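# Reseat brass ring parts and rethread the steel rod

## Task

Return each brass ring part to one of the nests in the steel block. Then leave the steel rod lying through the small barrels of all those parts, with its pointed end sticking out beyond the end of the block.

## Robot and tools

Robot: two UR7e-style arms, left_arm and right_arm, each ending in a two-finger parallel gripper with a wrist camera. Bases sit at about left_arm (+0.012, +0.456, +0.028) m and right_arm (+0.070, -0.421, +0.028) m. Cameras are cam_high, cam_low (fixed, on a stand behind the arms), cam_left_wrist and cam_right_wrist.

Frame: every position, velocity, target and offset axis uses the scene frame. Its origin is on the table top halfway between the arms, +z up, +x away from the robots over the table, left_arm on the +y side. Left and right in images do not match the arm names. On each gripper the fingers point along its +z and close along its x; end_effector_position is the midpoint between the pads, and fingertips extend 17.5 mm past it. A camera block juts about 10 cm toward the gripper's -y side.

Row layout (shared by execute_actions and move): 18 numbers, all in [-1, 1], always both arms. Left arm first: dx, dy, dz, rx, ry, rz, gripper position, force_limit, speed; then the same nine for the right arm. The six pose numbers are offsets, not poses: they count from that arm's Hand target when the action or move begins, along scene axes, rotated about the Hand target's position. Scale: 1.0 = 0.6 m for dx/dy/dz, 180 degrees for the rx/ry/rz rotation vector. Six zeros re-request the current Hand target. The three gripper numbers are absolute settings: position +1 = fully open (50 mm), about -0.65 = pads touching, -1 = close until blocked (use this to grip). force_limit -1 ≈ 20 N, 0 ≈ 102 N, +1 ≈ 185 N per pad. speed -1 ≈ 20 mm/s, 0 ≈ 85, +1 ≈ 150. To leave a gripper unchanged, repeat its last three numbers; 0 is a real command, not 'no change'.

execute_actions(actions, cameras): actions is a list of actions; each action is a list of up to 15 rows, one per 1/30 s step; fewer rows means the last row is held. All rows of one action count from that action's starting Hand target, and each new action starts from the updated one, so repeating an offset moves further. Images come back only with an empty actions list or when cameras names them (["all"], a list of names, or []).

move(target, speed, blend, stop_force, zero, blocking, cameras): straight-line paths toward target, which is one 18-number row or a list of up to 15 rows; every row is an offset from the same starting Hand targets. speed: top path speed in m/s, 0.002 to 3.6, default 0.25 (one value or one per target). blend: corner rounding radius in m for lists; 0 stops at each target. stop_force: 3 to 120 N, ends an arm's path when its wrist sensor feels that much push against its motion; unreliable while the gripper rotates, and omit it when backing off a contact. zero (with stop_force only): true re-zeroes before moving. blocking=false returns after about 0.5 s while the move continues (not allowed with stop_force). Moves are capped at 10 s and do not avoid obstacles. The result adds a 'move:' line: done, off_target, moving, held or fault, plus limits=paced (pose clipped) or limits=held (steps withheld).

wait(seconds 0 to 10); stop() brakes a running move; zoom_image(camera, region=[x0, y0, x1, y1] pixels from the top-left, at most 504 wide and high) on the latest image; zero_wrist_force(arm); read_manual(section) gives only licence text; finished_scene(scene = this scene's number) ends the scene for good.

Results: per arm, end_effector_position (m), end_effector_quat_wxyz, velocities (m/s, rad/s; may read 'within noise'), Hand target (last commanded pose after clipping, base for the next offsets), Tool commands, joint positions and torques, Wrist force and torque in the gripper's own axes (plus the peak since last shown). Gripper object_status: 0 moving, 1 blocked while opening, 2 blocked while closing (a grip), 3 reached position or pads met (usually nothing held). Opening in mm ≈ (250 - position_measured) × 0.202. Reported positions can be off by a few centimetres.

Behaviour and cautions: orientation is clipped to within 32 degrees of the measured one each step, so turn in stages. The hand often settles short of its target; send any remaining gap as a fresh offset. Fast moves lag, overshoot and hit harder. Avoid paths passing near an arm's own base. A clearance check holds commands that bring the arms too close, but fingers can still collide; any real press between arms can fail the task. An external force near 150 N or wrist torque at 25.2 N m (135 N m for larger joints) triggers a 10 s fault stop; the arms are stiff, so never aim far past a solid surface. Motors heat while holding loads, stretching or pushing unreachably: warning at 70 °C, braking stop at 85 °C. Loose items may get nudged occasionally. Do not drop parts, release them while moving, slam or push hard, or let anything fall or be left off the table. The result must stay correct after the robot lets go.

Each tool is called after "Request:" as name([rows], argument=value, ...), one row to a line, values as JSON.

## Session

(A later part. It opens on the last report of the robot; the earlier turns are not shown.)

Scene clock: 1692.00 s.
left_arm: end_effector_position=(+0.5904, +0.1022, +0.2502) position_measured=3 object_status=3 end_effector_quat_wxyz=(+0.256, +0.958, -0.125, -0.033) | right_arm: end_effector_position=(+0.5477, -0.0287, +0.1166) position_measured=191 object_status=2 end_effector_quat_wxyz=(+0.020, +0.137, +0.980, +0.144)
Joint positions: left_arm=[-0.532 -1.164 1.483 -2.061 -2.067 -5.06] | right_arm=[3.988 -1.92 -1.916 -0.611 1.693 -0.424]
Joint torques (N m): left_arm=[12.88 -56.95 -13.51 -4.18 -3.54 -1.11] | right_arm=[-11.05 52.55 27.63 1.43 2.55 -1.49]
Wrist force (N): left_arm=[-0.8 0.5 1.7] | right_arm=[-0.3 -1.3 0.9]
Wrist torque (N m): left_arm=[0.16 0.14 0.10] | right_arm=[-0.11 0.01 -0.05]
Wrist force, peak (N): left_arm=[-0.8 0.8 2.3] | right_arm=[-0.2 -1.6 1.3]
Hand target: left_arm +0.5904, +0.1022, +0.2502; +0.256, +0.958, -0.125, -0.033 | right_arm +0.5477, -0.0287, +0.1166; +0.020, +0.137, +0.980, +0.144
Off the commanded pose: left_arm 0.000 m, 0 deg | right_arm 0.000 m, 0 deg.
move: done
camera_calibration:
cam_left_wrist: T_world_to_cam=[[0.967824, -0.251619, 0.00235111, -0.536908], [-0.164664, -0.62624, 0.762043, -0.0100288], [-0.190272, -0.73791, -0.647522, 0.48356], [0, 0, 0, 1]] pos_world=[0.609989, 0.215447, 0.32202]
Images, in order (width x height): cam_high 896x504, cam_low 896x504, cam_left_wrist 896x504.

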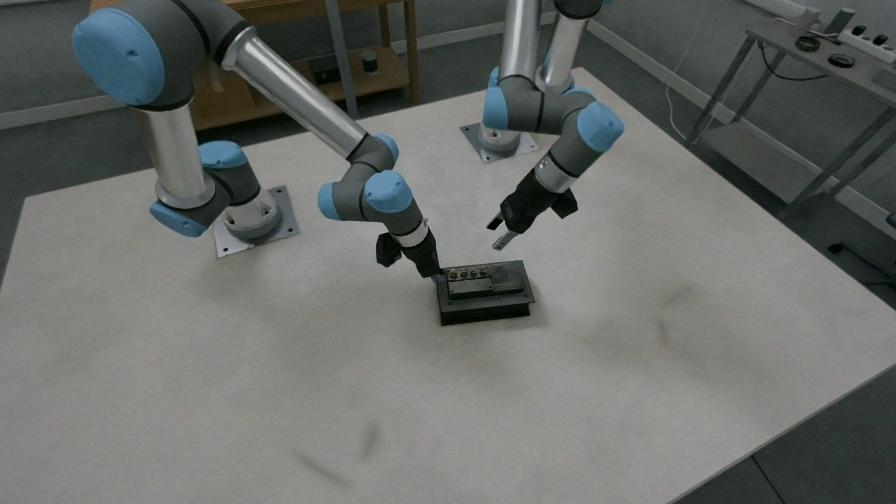

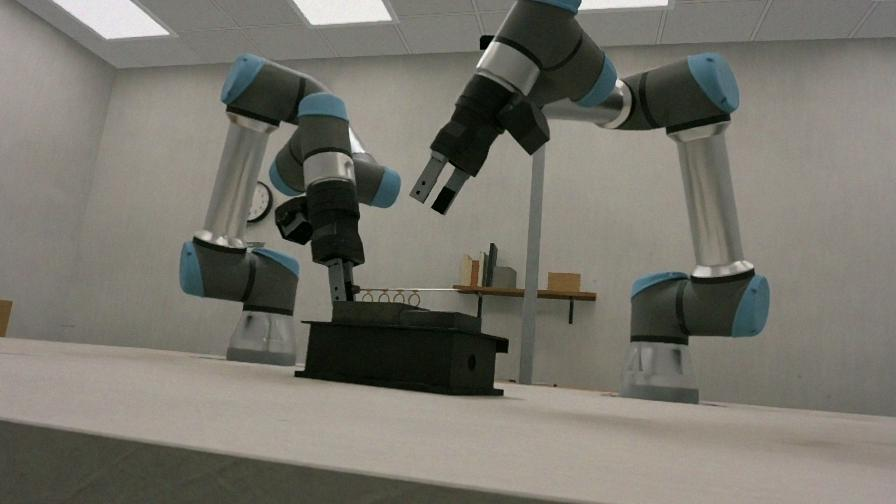

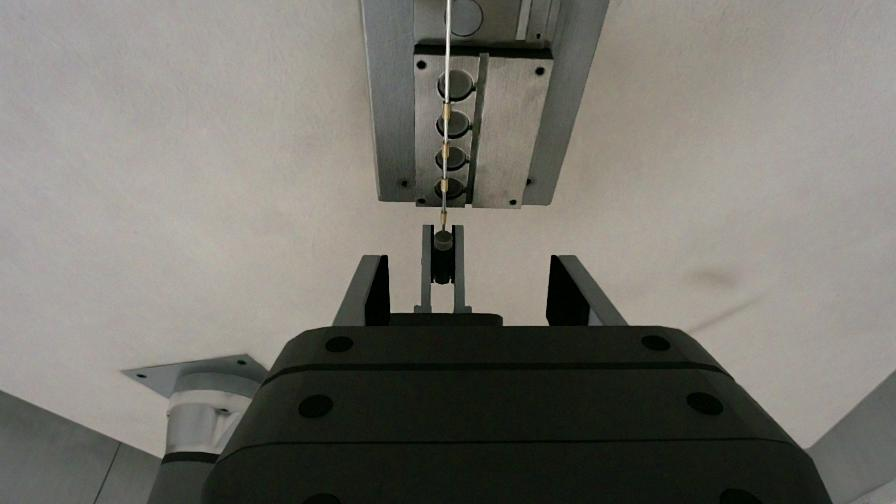

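Request:
move([
  [0,0,0,0,0,0,1,-0.7,0,0,0,-0.004,0,0,0,-1,-0.6,-1],
  [0,0,0,0,0,0,1,-0.7,0,0.0096,-0.0028,-0.004,0,0,0,-1,-0.6,-1],
], cameras=["cam_low","cam_left_wrist","cam_high"], speed=0.02, stop_force=5)

Request:
zoom_image(camera="cam_low", region=[320, 260, 470, 340])

Request:
zoom_image(camera="cam_left_wrist", region=[400, 40, 520, 250])

Request:
zoom_image(camera="cam_high", region=[440, 250, 500, 295])

Scene clock: 1701.93 s.
left_arm: end_effector_position=(+0.5904, +0.1022, +0.2502) position_measured=3 object_status=3 end_effector_quat_wxyz=(+0.256, +0.958, -0.125, -0.033) | right_arm: end_effector_position=(+0.5535, -0.0304, +0.1142) position_measured=191 object_status=2 end_effector_quat_wxyz=(+0.020, +0.137, +0.980, +0.144)
Joint positions: left_arm=[-0.532 -1.164 1.483 -2.061 -2.067 -5.06] | right_arm=[3.978 -1.931 -1.907 -0.61 1.696 -0.434]
Joint torques (N m): left_arm=[13.11 -56.64 -13.46 -4.98 -3.31 -1.05] | right_arm=[8.96 52.32 13.45 6.38 -1.86 1.69]
Wrist force (N): left_arm=[-1.1 0.5 1.9] | right_arm=[-0.3 -1.3 0.8]
Wrist torque (N m): left_arm=[0.16 0.18 0.11] | right_arm=[-0.11 0.01 0.01]
Wrist force, peak (N): left_arm=[-0.9 0.6 2.4] | right_arm=[0.0 -1.8 1.5]
Hand target: left_arm +0.5904, +0.1022, +0.2502; +0.256, +0.958, -0.125, -0.033 | right_arm +0.5535, -0.0304, +0.1142; +0.020, +0.137, +0.980, +0.144
Off the commanded pose: left_arm 0.000 m, 0 deg | right_arm 0.000 m, 0 deg.
move: done
camera_calibration:
cam_left_wrist: T_world_to_cam=[[0.967824, -0.251619, 0.00235111, -0.536908], [-0.164664, -0.62624, 0.762043, -0.0100288], [-0.190272, -0.73791, -0.647522, 0.48356], [0, 0, 0, 1]] pos_world=[0.609989, 0.215447, 0.32202]
Images, in order (width x height): cam_high 896x504, cam_low 896x504, cam_left_wrist 896x504.

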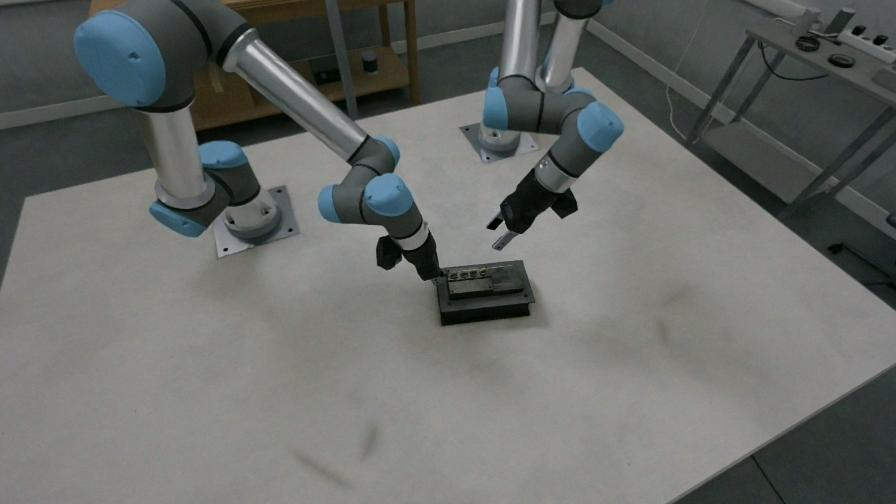

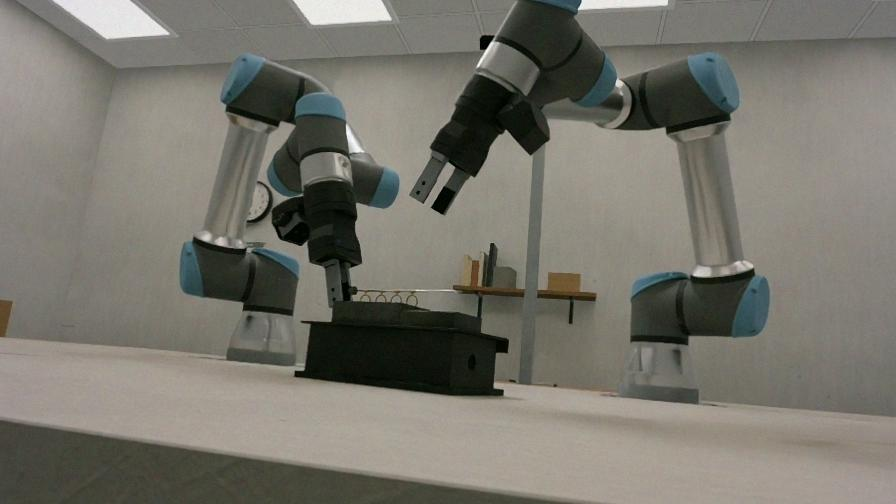

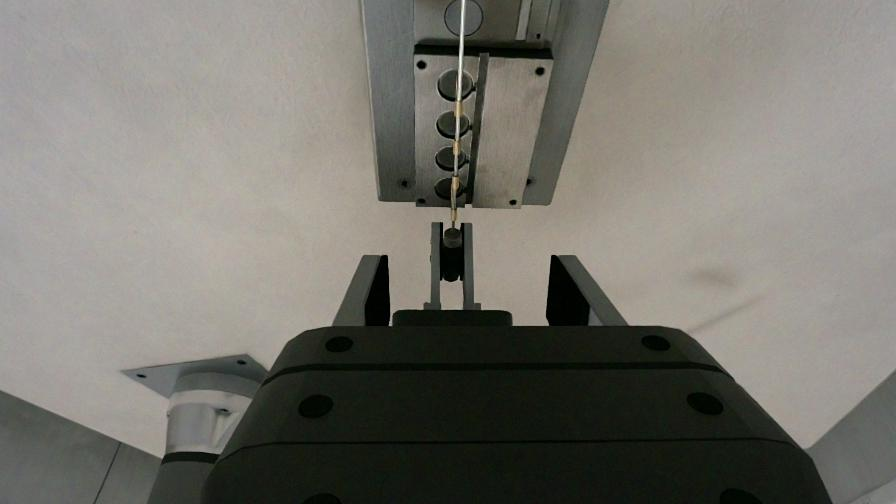

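Scaled by 3.360.

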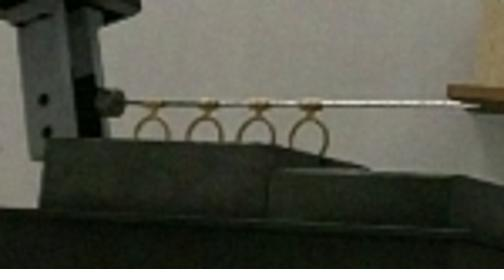

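Scaled by 2.400.

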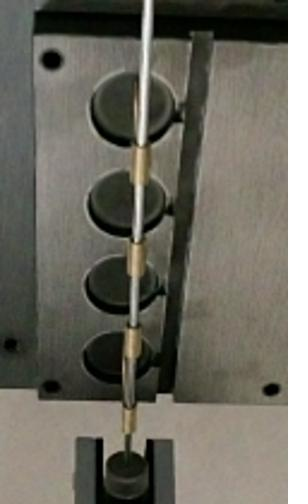

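Scaled by 8.400.

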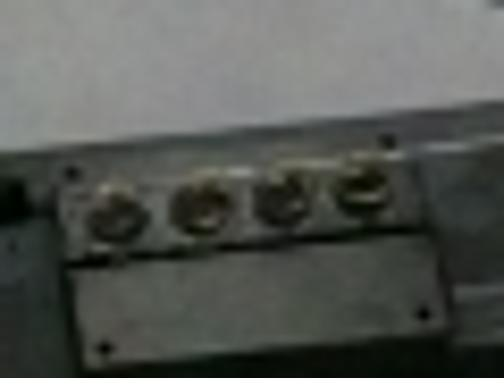

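Request:
move([
  [0,0,0,0,0,0,1,-0.7,0,0.0064,-0.0018,-0.005,0,0,0,-1,-0.6,-1],
  [0,0,0,0,0,0,1,-0.7,0,0.0128,-0.0037,-0.0125,0,0,0,-1,-0.6,-1],
], cameras=["cam_low","cam_left_wrist","cam_high"], speed=0.02, stop_force=5)

Request:
zoom_image(camera="cam_low", region=[320, 260, 470, 340])

Request:
zoom_image(camera="cam_left_wrist", region=[400, 40, 520, 250])

Request:
zoom_image(camera="cam_high", region=[440, 250, 500, 295])

Scene clock: 1712.27 s.
left_arm: end_effector_position=(+0.5904, +0.1022, +0.2502) position_measured=3 object_status=3 end_effector_quat_wxyz=(+0.256, +0.958, -0.125, -0.033) | right_arm: end_effector_position=(+0.5611, -0.0326, +0.1067) position_measured=191 object_status=2 end_effector_quat_wxyz=(+0.020, +0.137, +0.980, +0.144)
Joint positions: left_arm=[-0.532 -1.164 1.483 -2.061 -2.067 -5.06] | right_arm=[3.965 -1.953 -1.899 -0.599 1.7 -0.447]
Joint torques (N m): left_arm=[12.72 -56.78 -13.62 -5.01 -3.31 -1.15] | right_arm=[11.93 49.16 10.4 0.02 -0.8 1.68]
Wrist force (N): left_arm=[-0.8 0.7 2.0] | right_arm=[-3.0 -0.9 -5.6]
Wrist torque (N m): left_arm=[0.18 0.13 0.10] | right_arm=[-0.38 0.00 0.12]
Wrist force, peak (N): left_arm=[-1.0 0.7 2.3] | right_arm=[-2.5 -1.9 -6.4]
Hand target: left_arm +0.5904, +0.1022, +0.2502; +0.256, +0.958, -0.125, -0.033 | right_arm +0.5611, -0.0326, +0.1067; +0.020, +0.137, +0.980, +0.144
Off the commanded pose: left_arm 0.000 m, 0 deg | right_arm 0.000 m, 0 deg.
move: done
camera_calibration:
cam_left_wrist: T_world_to_cam=[[0.967824, -0.251619, 0.00235111, -0.536908], [-0.164664, -0.62624, 0.762043, -0.0100288], [-0.190272, -0.73791, -0.647522, 0.48356], [0, 0, 0, 1]] pos_world=[0.609989, 0.215447, 0.32202]
Images, in order (width x height): cam_high 896x504, cam_low 896x504, cam_left_wrist 896x504.

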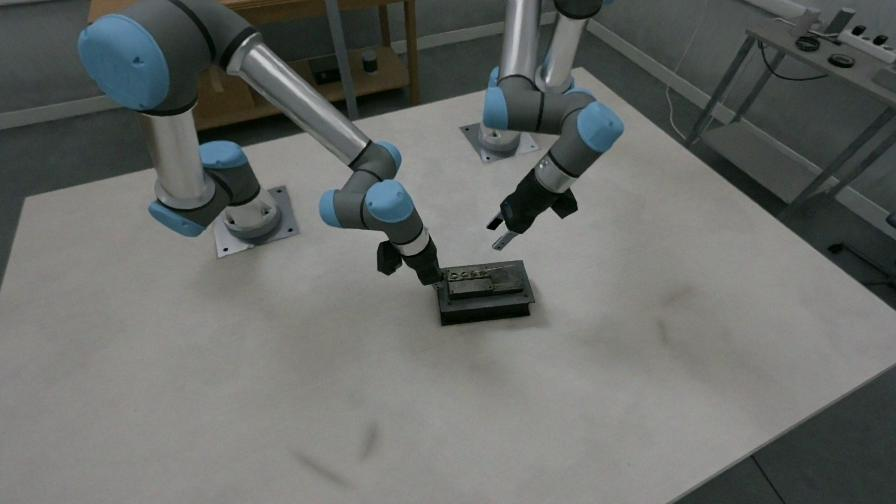

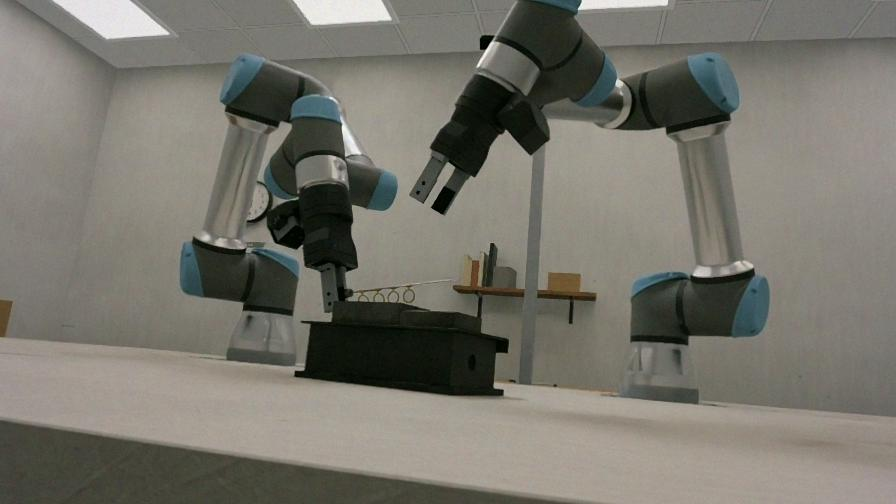

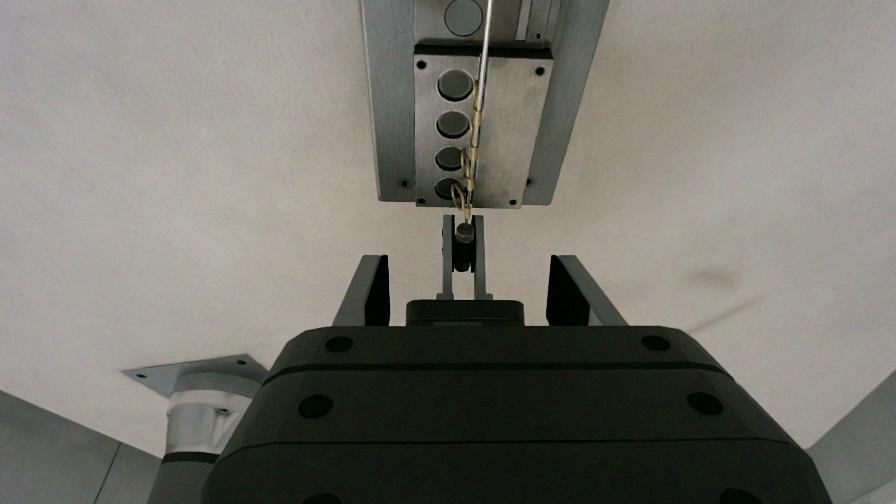

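Scaled by 3.360.

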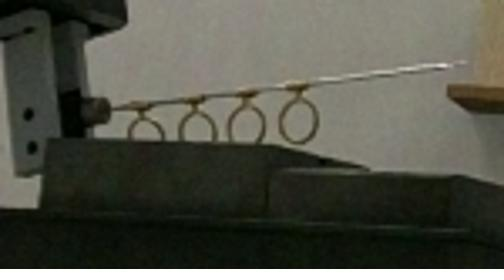

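Scaled by 2.400.

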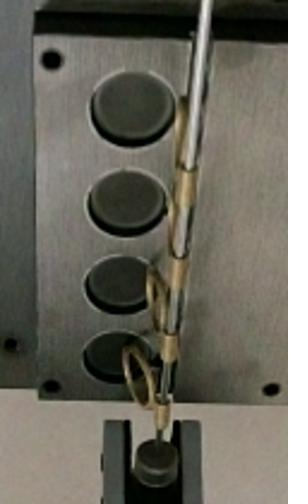

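Scaled by 8.400.

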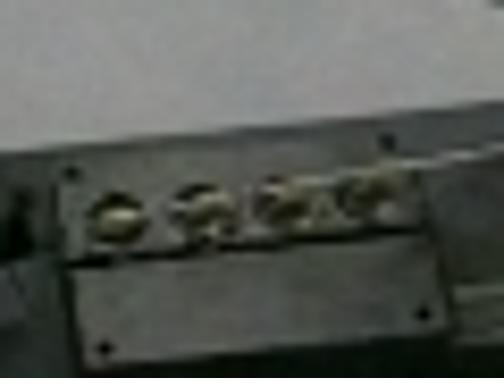

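Request:
move([
  [0,0,0,0,0,0,1,-0.7,0,0,0,0.04,0,0,0,-1,-0.6,-1],
  [0,0,0,0,0,0,1,-0.7,0,-0.0497,0.0143,0.04,-0.0326,0.0094,0,-1,-0.6,-1],
  [0,0,0,0,0,0,1,-0.7,0,-0.0497,0.0143,0.04,-0.0326,0.0094,0,-0.97,0.2,-1],
], cameras=["cam_low","cam_left_wrist","cam_high"], speed=0.04)

Request:
zoom_image(camera="cam_low", region=[300, 240, 500, 340])

Request:
zoom_image(camera="cam_left_wrist", region=[380, 20, 540, 300])

Scene clock: 1777.43 s.
left_arm: end_effector_position=(+0.5904, +0.1022, +0.2502) position_measured=3 object_status=3 end_effector_quat_wxyz=(+0.256, +0.958, -0.125, -0.033) | right_arm: end_effector_position=(+0.5313, -0.0240, +0.1308) position_measured=195 object_status=2 end_effector_quat_wxyz=(+0.013, +0.138, +0.986, +0.091)
Joint positions: left_arm=[-0.532 -1.164 1.483 -2.061 -2.067 -5.06] | right_arm=[4.036 -1.893 -1.859 -0.789 1.641 -0.387]
Joint torques (N m): left_arm=[12.21 -57.03 -14.43 -4.88 -2.99 -1.06] | right_arm=[-11.22 28.88 14.53 5.61 2.51 -1.6]
Wrist force (N): left_arm=[-0.9 0.7 1.7] | right_arm=[-0.1 -1.0 0.8]
Wrist torque (N m): left_arm=[0.19 0.14 0.10] | right_arm=[-0.09 -0.01 -0.04]
Wrist force, peak (N): left_arm=[-1.0 0.5 2.3] | right_arm=[-2.9 -0.8 -6.0]
Hand target: left_arm +0.5904, +0.1022, +0.2502; +0.256, +0.958, -0.125, -0.033 | right_arm +0.5313, -0.0240, +0.1307; +0.013, +0.138, +0.986, +0.091
Off the commanded pose: left_arm 0.000 m, 0 deg | right_arm 0.000 m, 0 deg.
move: done
camera_calibration:
cam_left_wrist: T_world_to_cam=[[0.967824, -0.251619, 0.00235111, -0.536908], [-0.164664, -0.62624, 0.762043, -0.0100288], [-0.190272, -0.73791, -0.647522, 0.48356], [0, 0, 0, 1]] pos_world=[0.609989, 0.215447, 0.32202]
Images, in order (width x height): cam_high 896x504, cam_low 896x504, cam_left_wrist 896x504.

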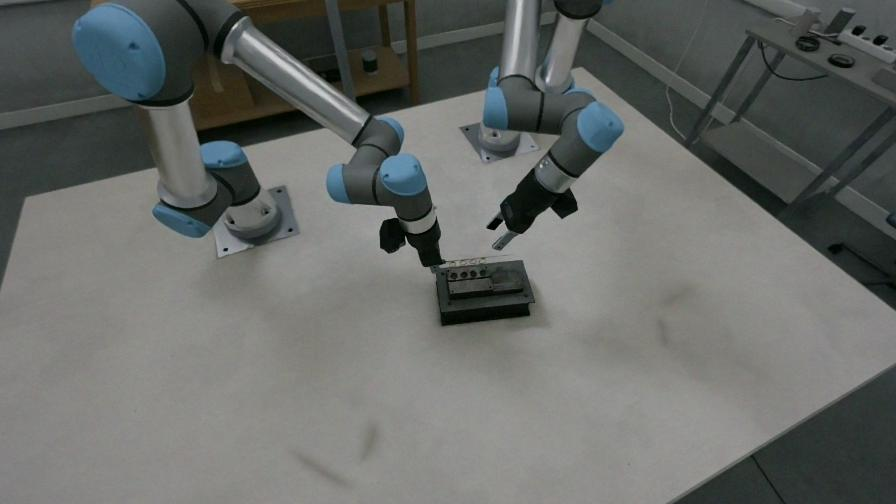

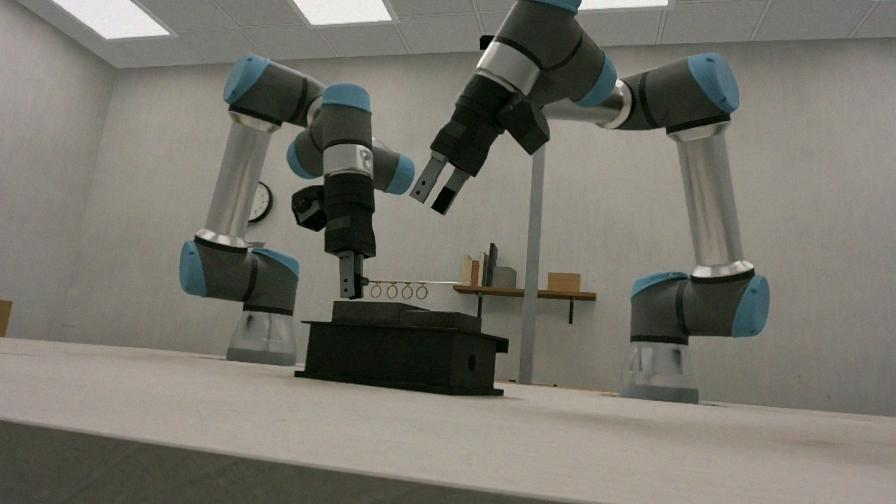

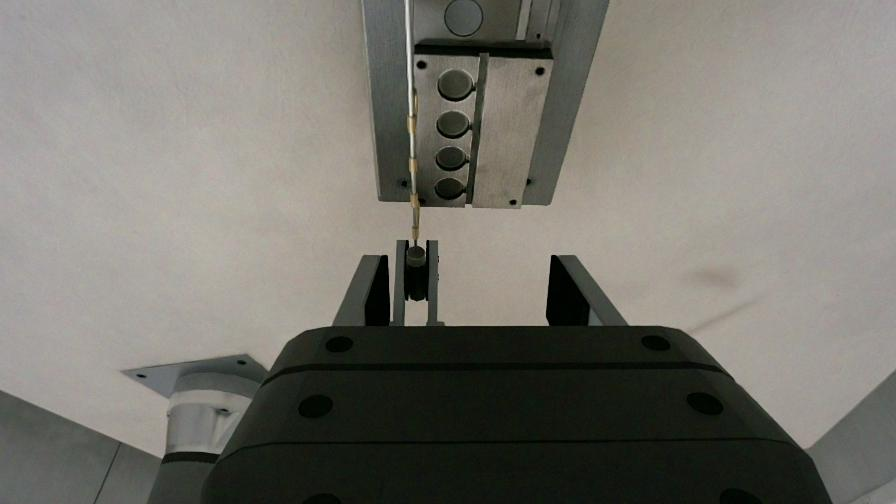

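Scaled by 2.520.

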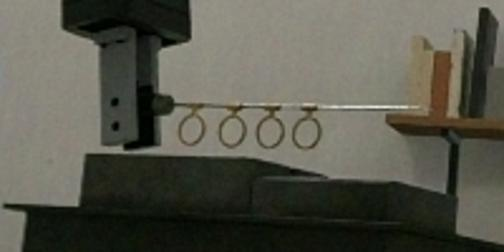

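Scaled by 1.800.

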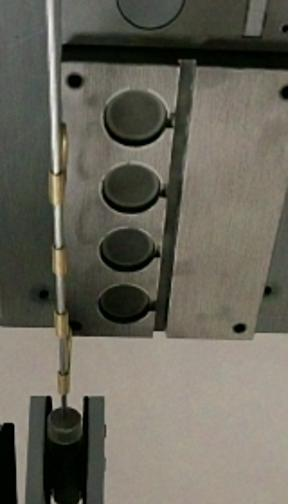

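Request:
move([
  [0,0,0,0,0,0,1,-0.7,0,0.0048,-0.0014,0.0,0.008,-0.0023,0,-0.97,0.2,-1],
  [0,0,0,0,0,0,1,-0.7,0,0.0048,-0.0014,-0.0117,0.008,-0.0023,0,-0.97,0.2,-1],
], cameras=["cam_low","cam_left_wrist","cam_high"], speed=0.03)

Request:
zoom_image(camera="cam_low", region=[320, 250, 470, 330])

Request:
zoom_image(camera="cam_left_wrist", region=[380, 20, 540, 300])

Request:
zoom_image(camera="cam_high", region=[440, 250, 500, 295])

Scene clock: 1804.07 s.
left_arm: end_effector_position=(+0.5904, +0.1022, +0.2502) position_measured=3 object_status=3 end_effector_quat_wxyz=(+0.256, +0.958, -0.125, -0.033) | right_arm: end_effector_position=(+0.5342, -0.0249, +0.1235) position_measured=195 object_status=2 end_effector_quat_wxyz=(+0.014, +0.138, +0.985, +0.104) end_effector_velocity=(-0.001, -0.001, +0.001) end_effector_angular_velocity=(-0.004, +0.003, +0.000)
Joint positions: left_arm=[-0.532 -1.164 1.483 -2.061 -2.067 -5.06] | right_arm=[4.026 -1.903 -1.88 -0.735 1.653 -0.394]
Joint velocities: left_arm=[within noise] | right_arm=[0 0.002 0.002 -0.009 -0.001 0]
Joint torques (N m): left_arm=[11.09 -57.03 -14 -4.96 -2.79 -1.18] | right_arm=[9.98 52.57 29.01 1.46 -2.07 1.69]
Wrist force (N): left_arm=[-0.9 0.6 1.7] | right_arm=[-0.3 -1.1 0.8]
Wrist torque (N m): left_arm=[0.17 0.14 0.10] | right_arm=[-0.10 0.02 0.02]
Wrist force, peak (N): left_arm=[-0.8 0.6 2.4] | right_arm=[-0.2 -1.3 1.3]
Hand target: left_arm +0.5904, +0.1022, +0.2502; +0.256, +0.958, -0.125, -0.033 | right_arm +0.5342, -0.0249, +0.1237; +0.015, +0.138, +0.985, +0.104
Off the commanded pose: left_arm 0.000 m, 0 deg | right_arm 0.000 m, 0 deg.
move: done
camera_calibration:
cam_left_wrist: T_world_to_cam=[[0.967824, -0.251619, 0.00235111, -0.536908], [-0.164664, -0.62624, 0.762043, -0.0100288], [-0.190272, -0.73791, -0.647522, 0.48356], [0, 0, 0, 1]] pos_world=[0.609989, 0.215447, 0.32202]
Images, in order (width x height): cam_high 896x504, cam_low 896x504, cam_left_wrist 896x504.

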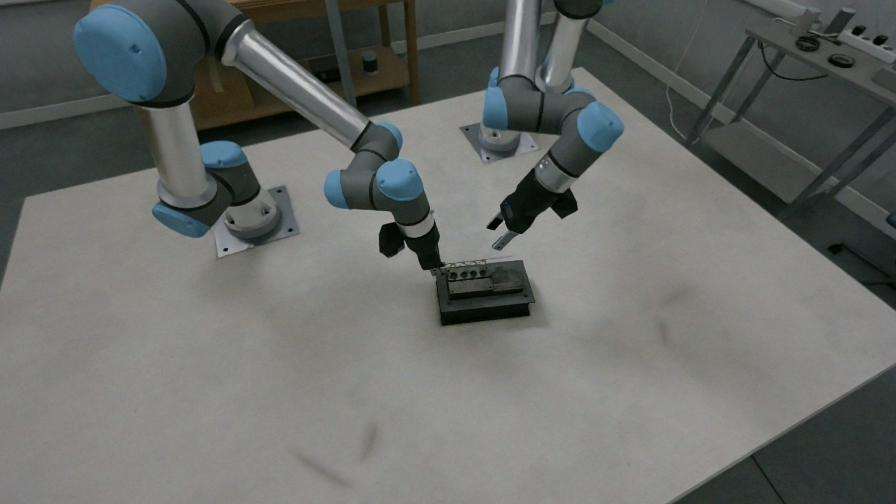

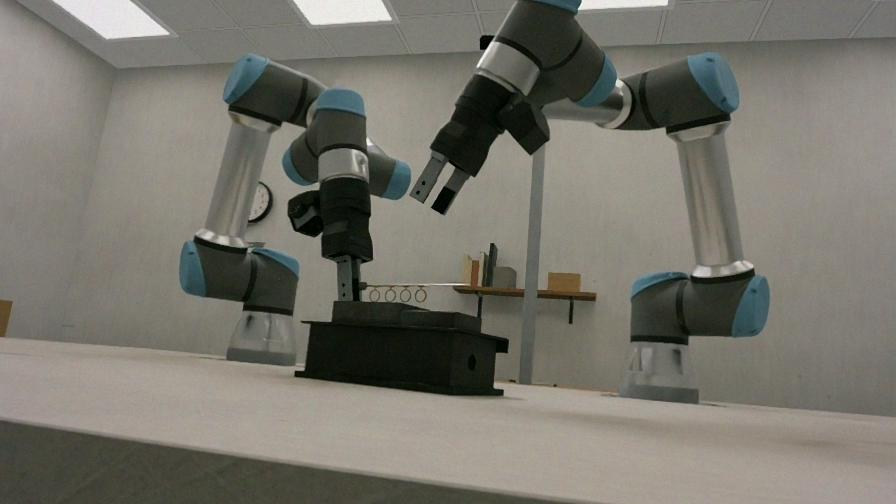

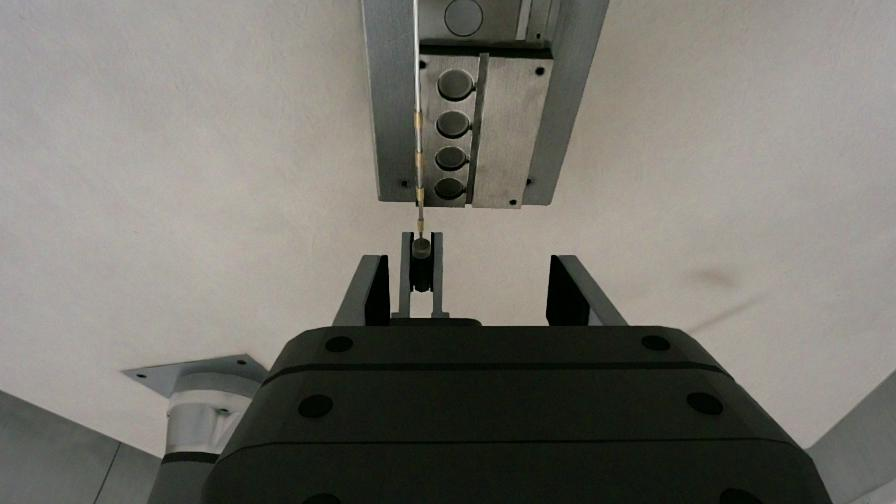

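Scaled by 3.360.

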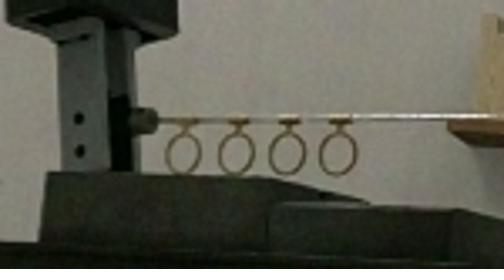

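Scaled by 1.800.

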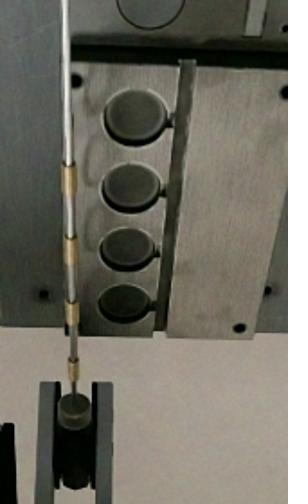

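Scaled by 8.400.

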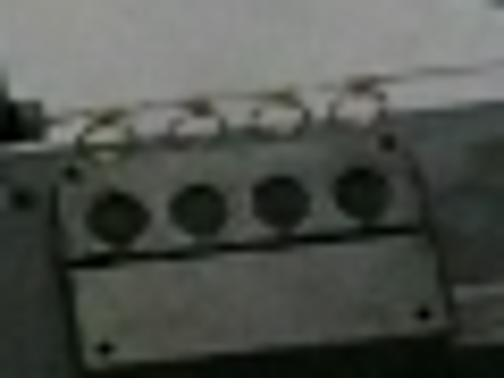

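Request:
move(target=[0,0,0,0,0,0,1,-0.7,0,0,0,-0.0167,0,0,0,-0.97,0.2,-1], cameras=["cam_low","cam_left_wrist","cam_high"], speed=0.004, stop_force=3)

Request:
zoom_image(camera="cam_low", region=[320, 250, 470, 330])

Request:
zoom_image(camera="cam_high", region=[440, 250, 500, 295])

Scene clock: 1815.07 s.
left_arm: end_effector_position=(+0.5904, +0.1022, +0.2502) position_measured=3 object_status=3 end_effector_quat_wxyz=(+0.256, +0.958, -0.125, -0.033) | right_arm: end_effector_position=(+0.5342, -0.0248, +0.1152) position_measured=195 object_status=2 end_effector_quat_wxyz=(+0.015, +0.138, +0.985, +0.104)
Joint positions: left_arm=[-0.532 -1.164 1.483 -2.061 -2.067 -5.06] | right_arm=[4.026 -1.915 -1.889 -0.714 1.653 -0.394]
Joint torques (N m): left_arm=[11.35 -56.97 -14.28 -4.94 -2.72 -1.12] | right_arm=[8.67 49.82 27.3 0.99 -1.93 1.71]
Wrist force (N): left_arm=[-0.8 0.7 2.0] | right_arm=[-0.4 -1.1 -2.8]
Wrist torque (N m): left_arm=[0.18 0.12 0.10] | right_arm=[-0.26 0.04 0.01]
Wrist force, peak (N): left_arm=[-1.1 1.0 2.1] | right_arm=[-0.3 -0.9 -4.0]
Hand target: left_arm +0.5904, +0.1022, +0.2502; +0.256, +0.958, -0.125, -0.033 | right_arm +0.5342, -0.0248, +0.1152; +0.015, +0.138, +0.985, +0.104 (not the last commanded pose)
Off the commanded pose: left_arm 0.000 m, 0 deg | right_arm 0.001 m, 0 deg.
move: contact (right_arm)
camera_calibration:
cam_left_wrist: T_world_to_cam=[[0.967824, -0.251619, 0.00235111, -0.536908], [-0.164664, -0.62624, 0.762043, -0.0100288], [-0.190272, -0.73791, -0.647522, 0.48356], [0, 0, 0, 1]] pos_world=[0.609989, 0.215447, 0.32202]
Images, in order (width x height): cam_high 896x504, cam_low 896x504, cam_left_wrist 896x504.

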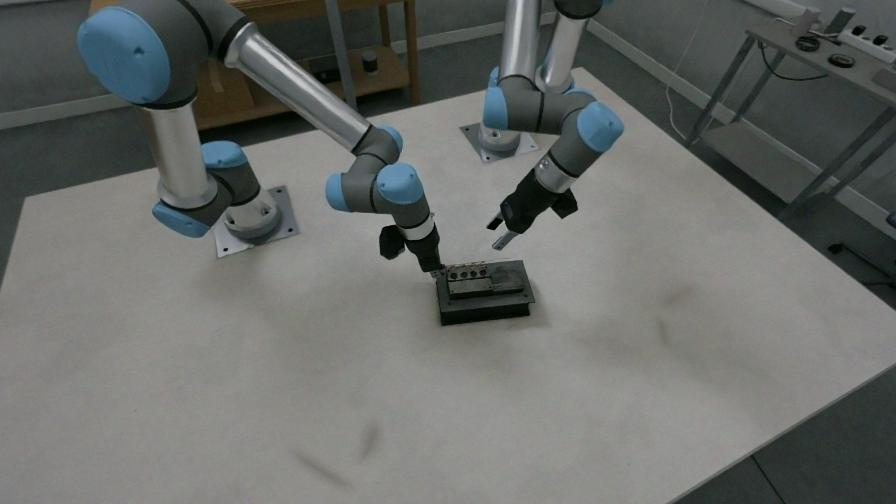

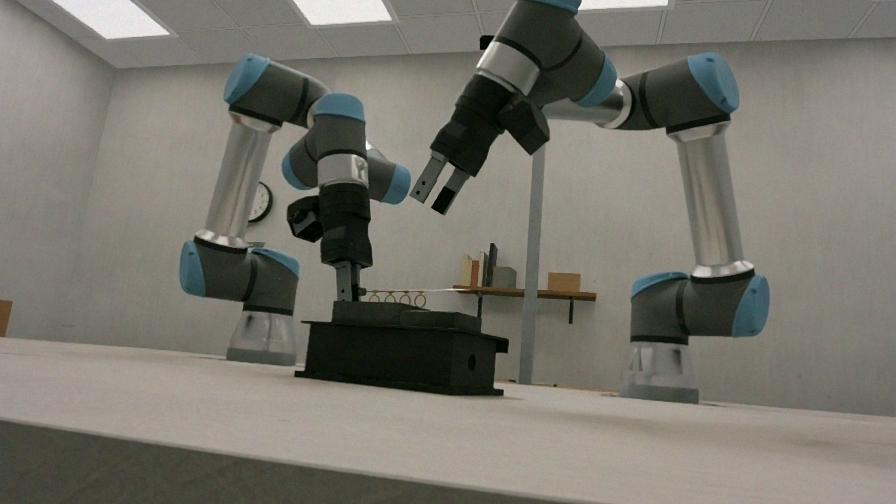

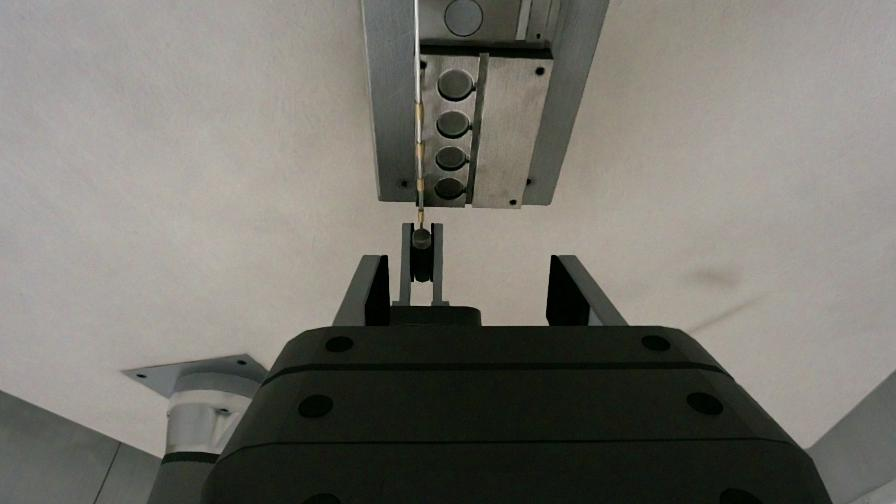

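Scaled by 3.360.

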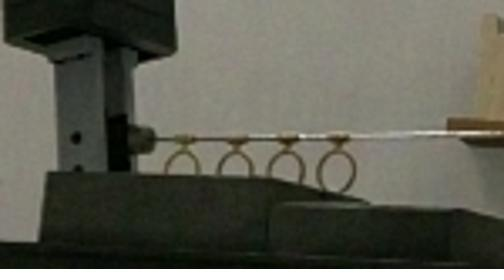

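Scaled by 8.400.

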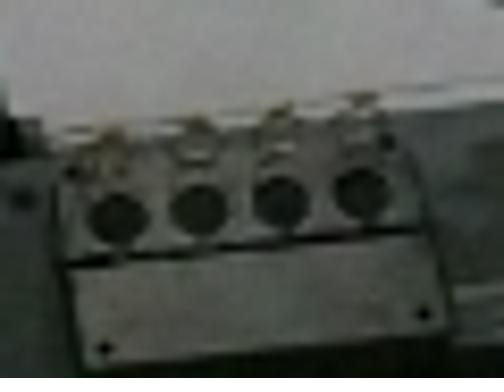

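Request:
move([
  [0,0,0,0,0,0,1,-0.7,0,0,0,0.0017,0,0,0,-0.97,0.2,-1],
  [0,0,0,0,0,0,1,-0.7,0,0.0128,-0.0037,-0.0003,0,0,0,-0.97,0.2,-1],
  [0,0,0,0,0,0,1,-0.7,0,0.0224,-0.0065,-0.0037,0,0,0,-0.97,0.2,-1],
], cameras=["cam_low","cam_left_wrist","cam_high"], speed=0.02)

Request:
zoom_image(camera="cam_low", region=[320, 250, 470, 330])

Request:
zoom_image(camera="cam_left_wrist", region=[380, 20, 540, 300])

Request:
zoom_image(camera="cam_high", region=[440, 250, 500, 295])

Scene clock: 1832.00 s.
left_arm: end_effector_position=(+0.5904, +0.1022, +0.2502) position_measured=3 object_status=3 end_effector_quat_wxyz=(+0.256, +0.958, -0.125, -0.033) | right_arm: end_effector_position=(+0.5478, -0.0288, +0.1129) position_measured=195 object_status=2 end_effector_quat_wxyz=(+0.015, +0.138, +0.985, +0.104)
Joint positions: left_arm=[-0.532 -1.164 1.483 -2.061 -2.067 -5.06] | right_arm=[4.003 -1.935 -1.866 -0.719 1.657 -0.417]
Joint torques (N m): left_arm=[11.46 -56.93 -14.91 -4.98 -2.55 -1.1] | right_arm=[7.65 50.43 12.84 5.52 1.78 1.55]
Wrist force (N): left_arm=[-0.8 0.6 1.9] | right_arm=[-0.7 -0.9 -1.0]
Wrist torque (N m): left_arm=[0.16 0.13 0.11] | right_arm=[-0.25 0.00 0.06]
Wrist force, peak (N): left_arm=[-1.1 0.5 2.2] | right_arm=[-0.3 -1.4 -3.0]
Hand target: left_arm +0.5904, +0.1022, +0.2502; +0.256, +0.958, -0.125, -0.033 | right_arm +0.5476, -0.0287, +0.1129; +0.015, +0.138, +0.985, +0.104
Off the commanded pose: left_arm 0.000 m, 0 deg | right_arm 0.000 m, 0 deg.
move: done
camera_calibration:
cam_left_wrist: T_world_to_cam=[[0.967824, -0.251619, 0.00235111, -0.536908], [-0.164664, -0.62624, 0.762043, -0.0100288], [-0.190272, -0.73791, -0.647522, 0.48356], [0, 0, 0, 1]] pos_world=[0.609989, 0.215447, 0.32202]
Images, in order (width x height): cam_high 896x504, cam_low 896x504, cam_left_wrist 896x504.

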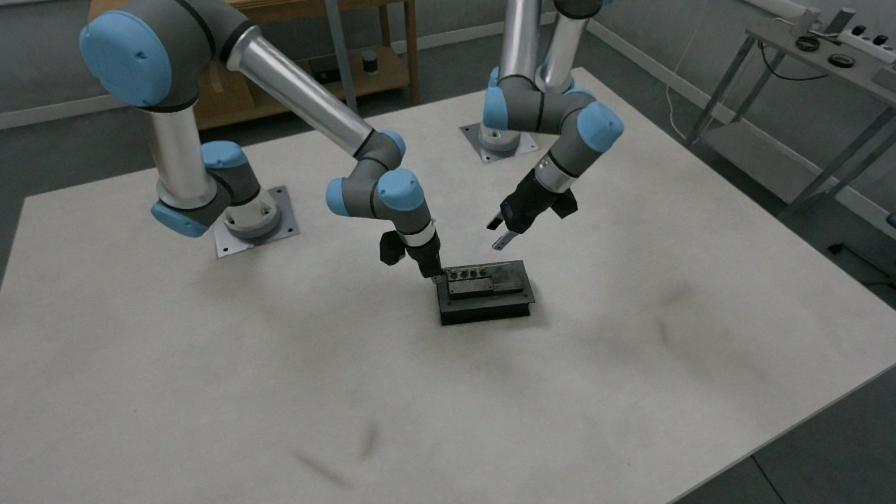

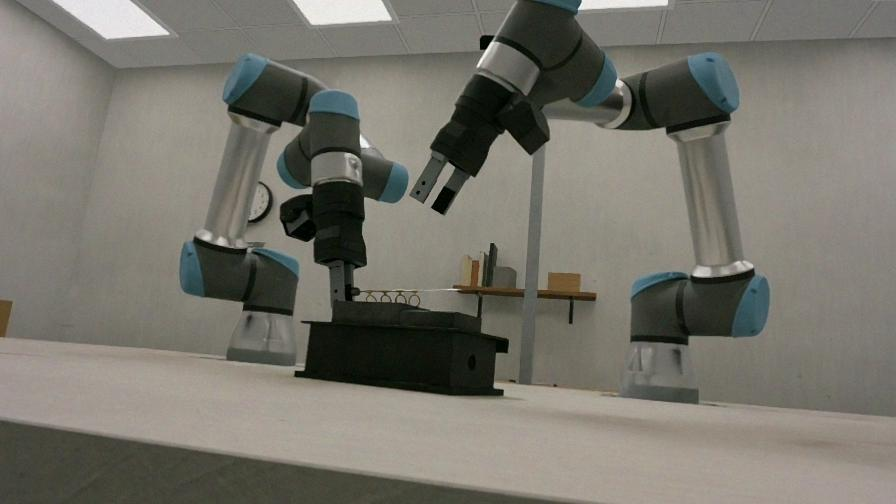

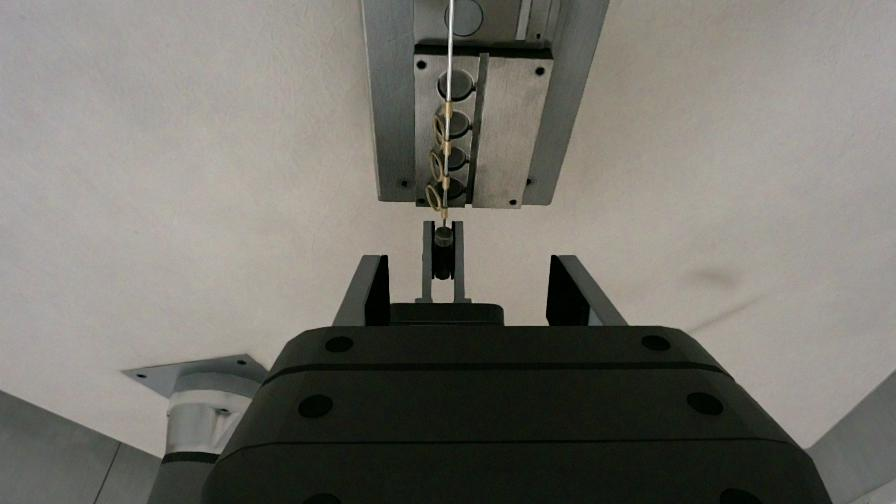

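Scaled by 3.360.

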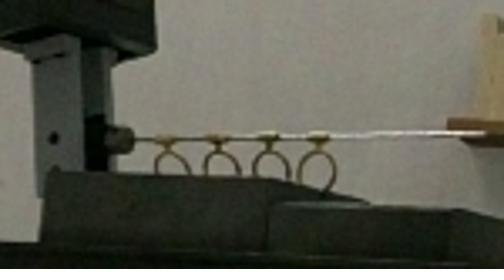

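Scaled by 1.800.

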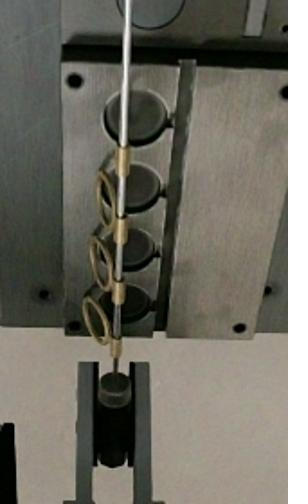

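Scaled by 8.400.

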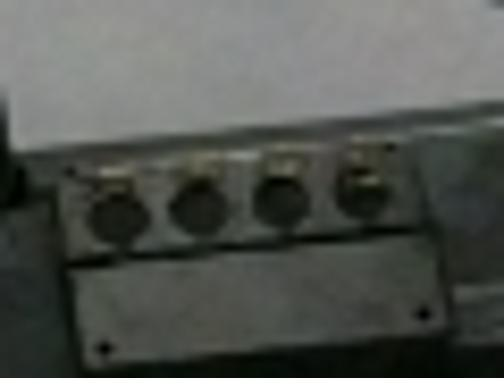

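Request:
move([
  [0,0,0,0,0,0,1,-0.7,0,0,0,0.012,0,0,0,-0.97,0.2,-1],
  [0,0,0,0,0,0,1,-0.7,0,-0.0224,0.0065,0.012,-0.0045,0.0013,0,-0.97,0.2,-1],
], speed=0.03)

Request:
move(target=[0,0,0,0,0,0,1,-0.7,0,0,0,-0.012,0,0,0,-0.97,0.2,-1], cameras=["cam_low","cam_left_wrist"], speed=0.004, stop_force=3)

Request:
zoom_image(camera="cam_low", region=[320, 250, 470, 330])

Request:
zoom_image(camera="cam_left_wrist", region=[380, 20, 540, 300])

Scene clock: 1850.57 s.
left_arm: end_effector_position=(+0.5904, +0.1022, +0.2502) position_measured=3 object_status=3 end_effector_quat_wxyz=(+0.256, +0.958, -0.125, -0.033) | right_arm: end_effector_position=(+0.5340, -0.0249, +0.1201) position_measured=195 object_status=2 end_effector_quat_wxyz=(+0.013, +0.138, +0.986, +0.097) end_effector_velocity=(+0.002, -0.001, +0.000) end_effector_angular_velocity=(+0.000, -0.001, +0.002)
Joint positions: left_arm=[-0.532 -1.164 1.483 -2.061 -2.067 -5.06] | right_arm=[4.029 -1.91 -1.874 -0.748 1.647 -0.392]
Joint velocities: left_arm=[within noise] | right_arm=[-0.004 -0.001 0.002 -0.001 0 -0.005]
Joint torques (N m): left_arm=[10.65 -56.88 -15 -4.97 -2.42 -1.13] | right_arm=[-11.84 31.06 28.66 5.01 1.2 -1.59]
Wrist force (N): left_arm=[-0.8 0.5 1.9] | right_arm=[-0.4 -1.2 0.7]
Wrist torque (N m): left_arm=[0.15 0.11 0.10] | right_arm=[-0.11 0.04 -0.05]
Wrist force, peak (N): left_arm=[-1.0 0.7 2.2] | right_arm=[-0.7 -1.2 -1.5]
Hand target: left_arm +0.5904, +0.1022, +0.2502; +0.256, +0.958, -0.125, -0.033 | right_arm +0.5342, -0.0248, +0.1201; +0.013, +0.138, +0.986, +0.097
Off the commanded pose: left_arm 0.000 m, 0 deg | right_arm 0.000 m, 0 deg.
move: done

Scene clock: 1852.83 s.
left_arm: end_effector_position=(+0.5904, +0.1022, +0.2502) position_measured=3 object_status=3 end_effector_quat_wxyz=(+0.256, +0.958, -0.125, -0.033) | right_arm: end_effector_position=(+0.5342, -0.0248, +0.1157) position_measured=195 object_status=2 end_effector_quat_wxyz=(+0.013, +0.138, +0.986, +0.097)
Joint positions: left_arm=[-0.532 -1.164 1.483 -2.061 -2.067 -5.06] | right_arm=[4.029 -1.917 -1.878 -0.737 1.647 -0.393]
Joint torques (N m): left_arm=[10.78 -57 -14.89 -4.95 -2.39 -1.12] | right_arm=[-10.3 49.92 27.31 0.93 2.17 -1.65]
Wrist force (N): left_arm=[-0.8 0.5 2.2] | right_arm=[-0.1 -1.0 -2.7]
Wrist torque (N m): left_arm=[0.14 0.12 0.10] | right_arm=[-0.26 0.00 -0.04]
Wrist force, peak (N): left_arm=[-0.9 0.8 2.1] | right_arm=[-0.2 -1.0 -3.7]
Hand target: left_arm +0.5904, +0.1022, +0.2502; +0.256, +0.958, -0.125, -0.033 | right_arm +0.5342, -0.0248, +0.1158; +0.014, +0.138, +0.986, +0.097 (not the last commanded pose)
Off the commanded pose: left_arm 0.000 m, 0 deg | right_arm 0.003 m, 0 deg.
move: contact (right_arm)
camera_calibration:
cam_left_wrist: T_world_to_cam=[[0.967824, -0.251619, 0.00235111, -0.536908], [-0.164664, -0.62624, 0.762043, -0.0100288], [-0.190272, -0.73791, -0.647522, 0.48356], [0, 0, 0, 1]] pos_world=[0.609989, 0.215447, 0.32202]
Images, in order (width x height): cam_low 896x504, cam_left_wrist 896x504.

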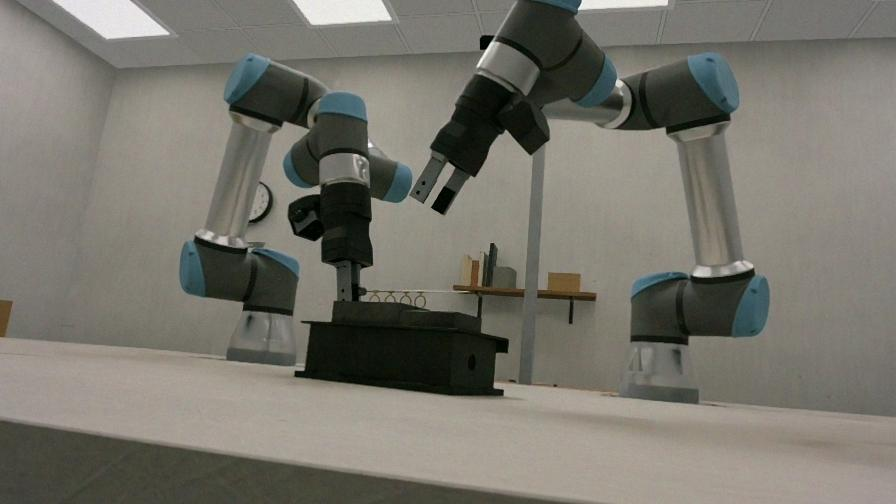

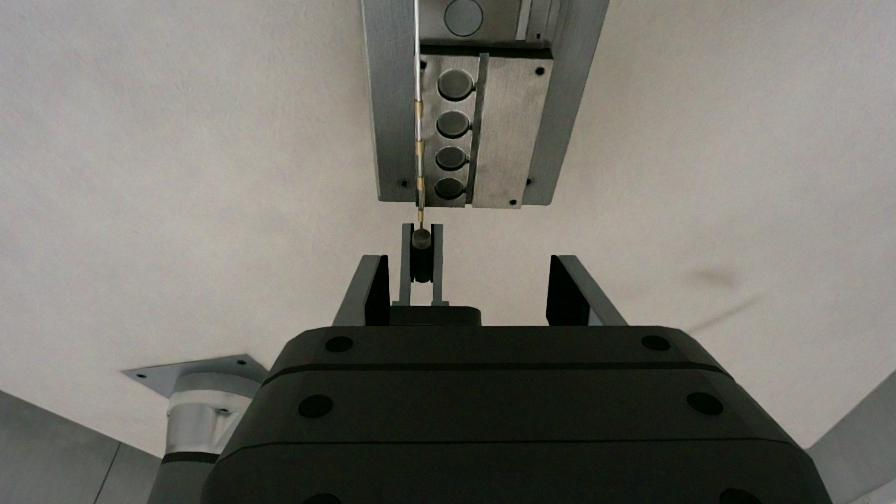

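Scaled by 3.360.

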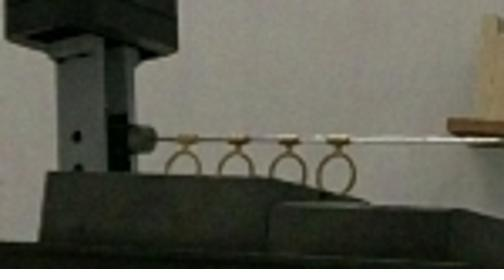

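Scaled by 1.800.

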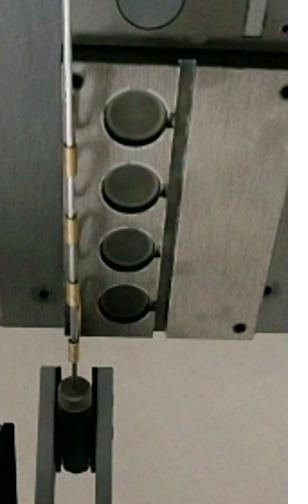

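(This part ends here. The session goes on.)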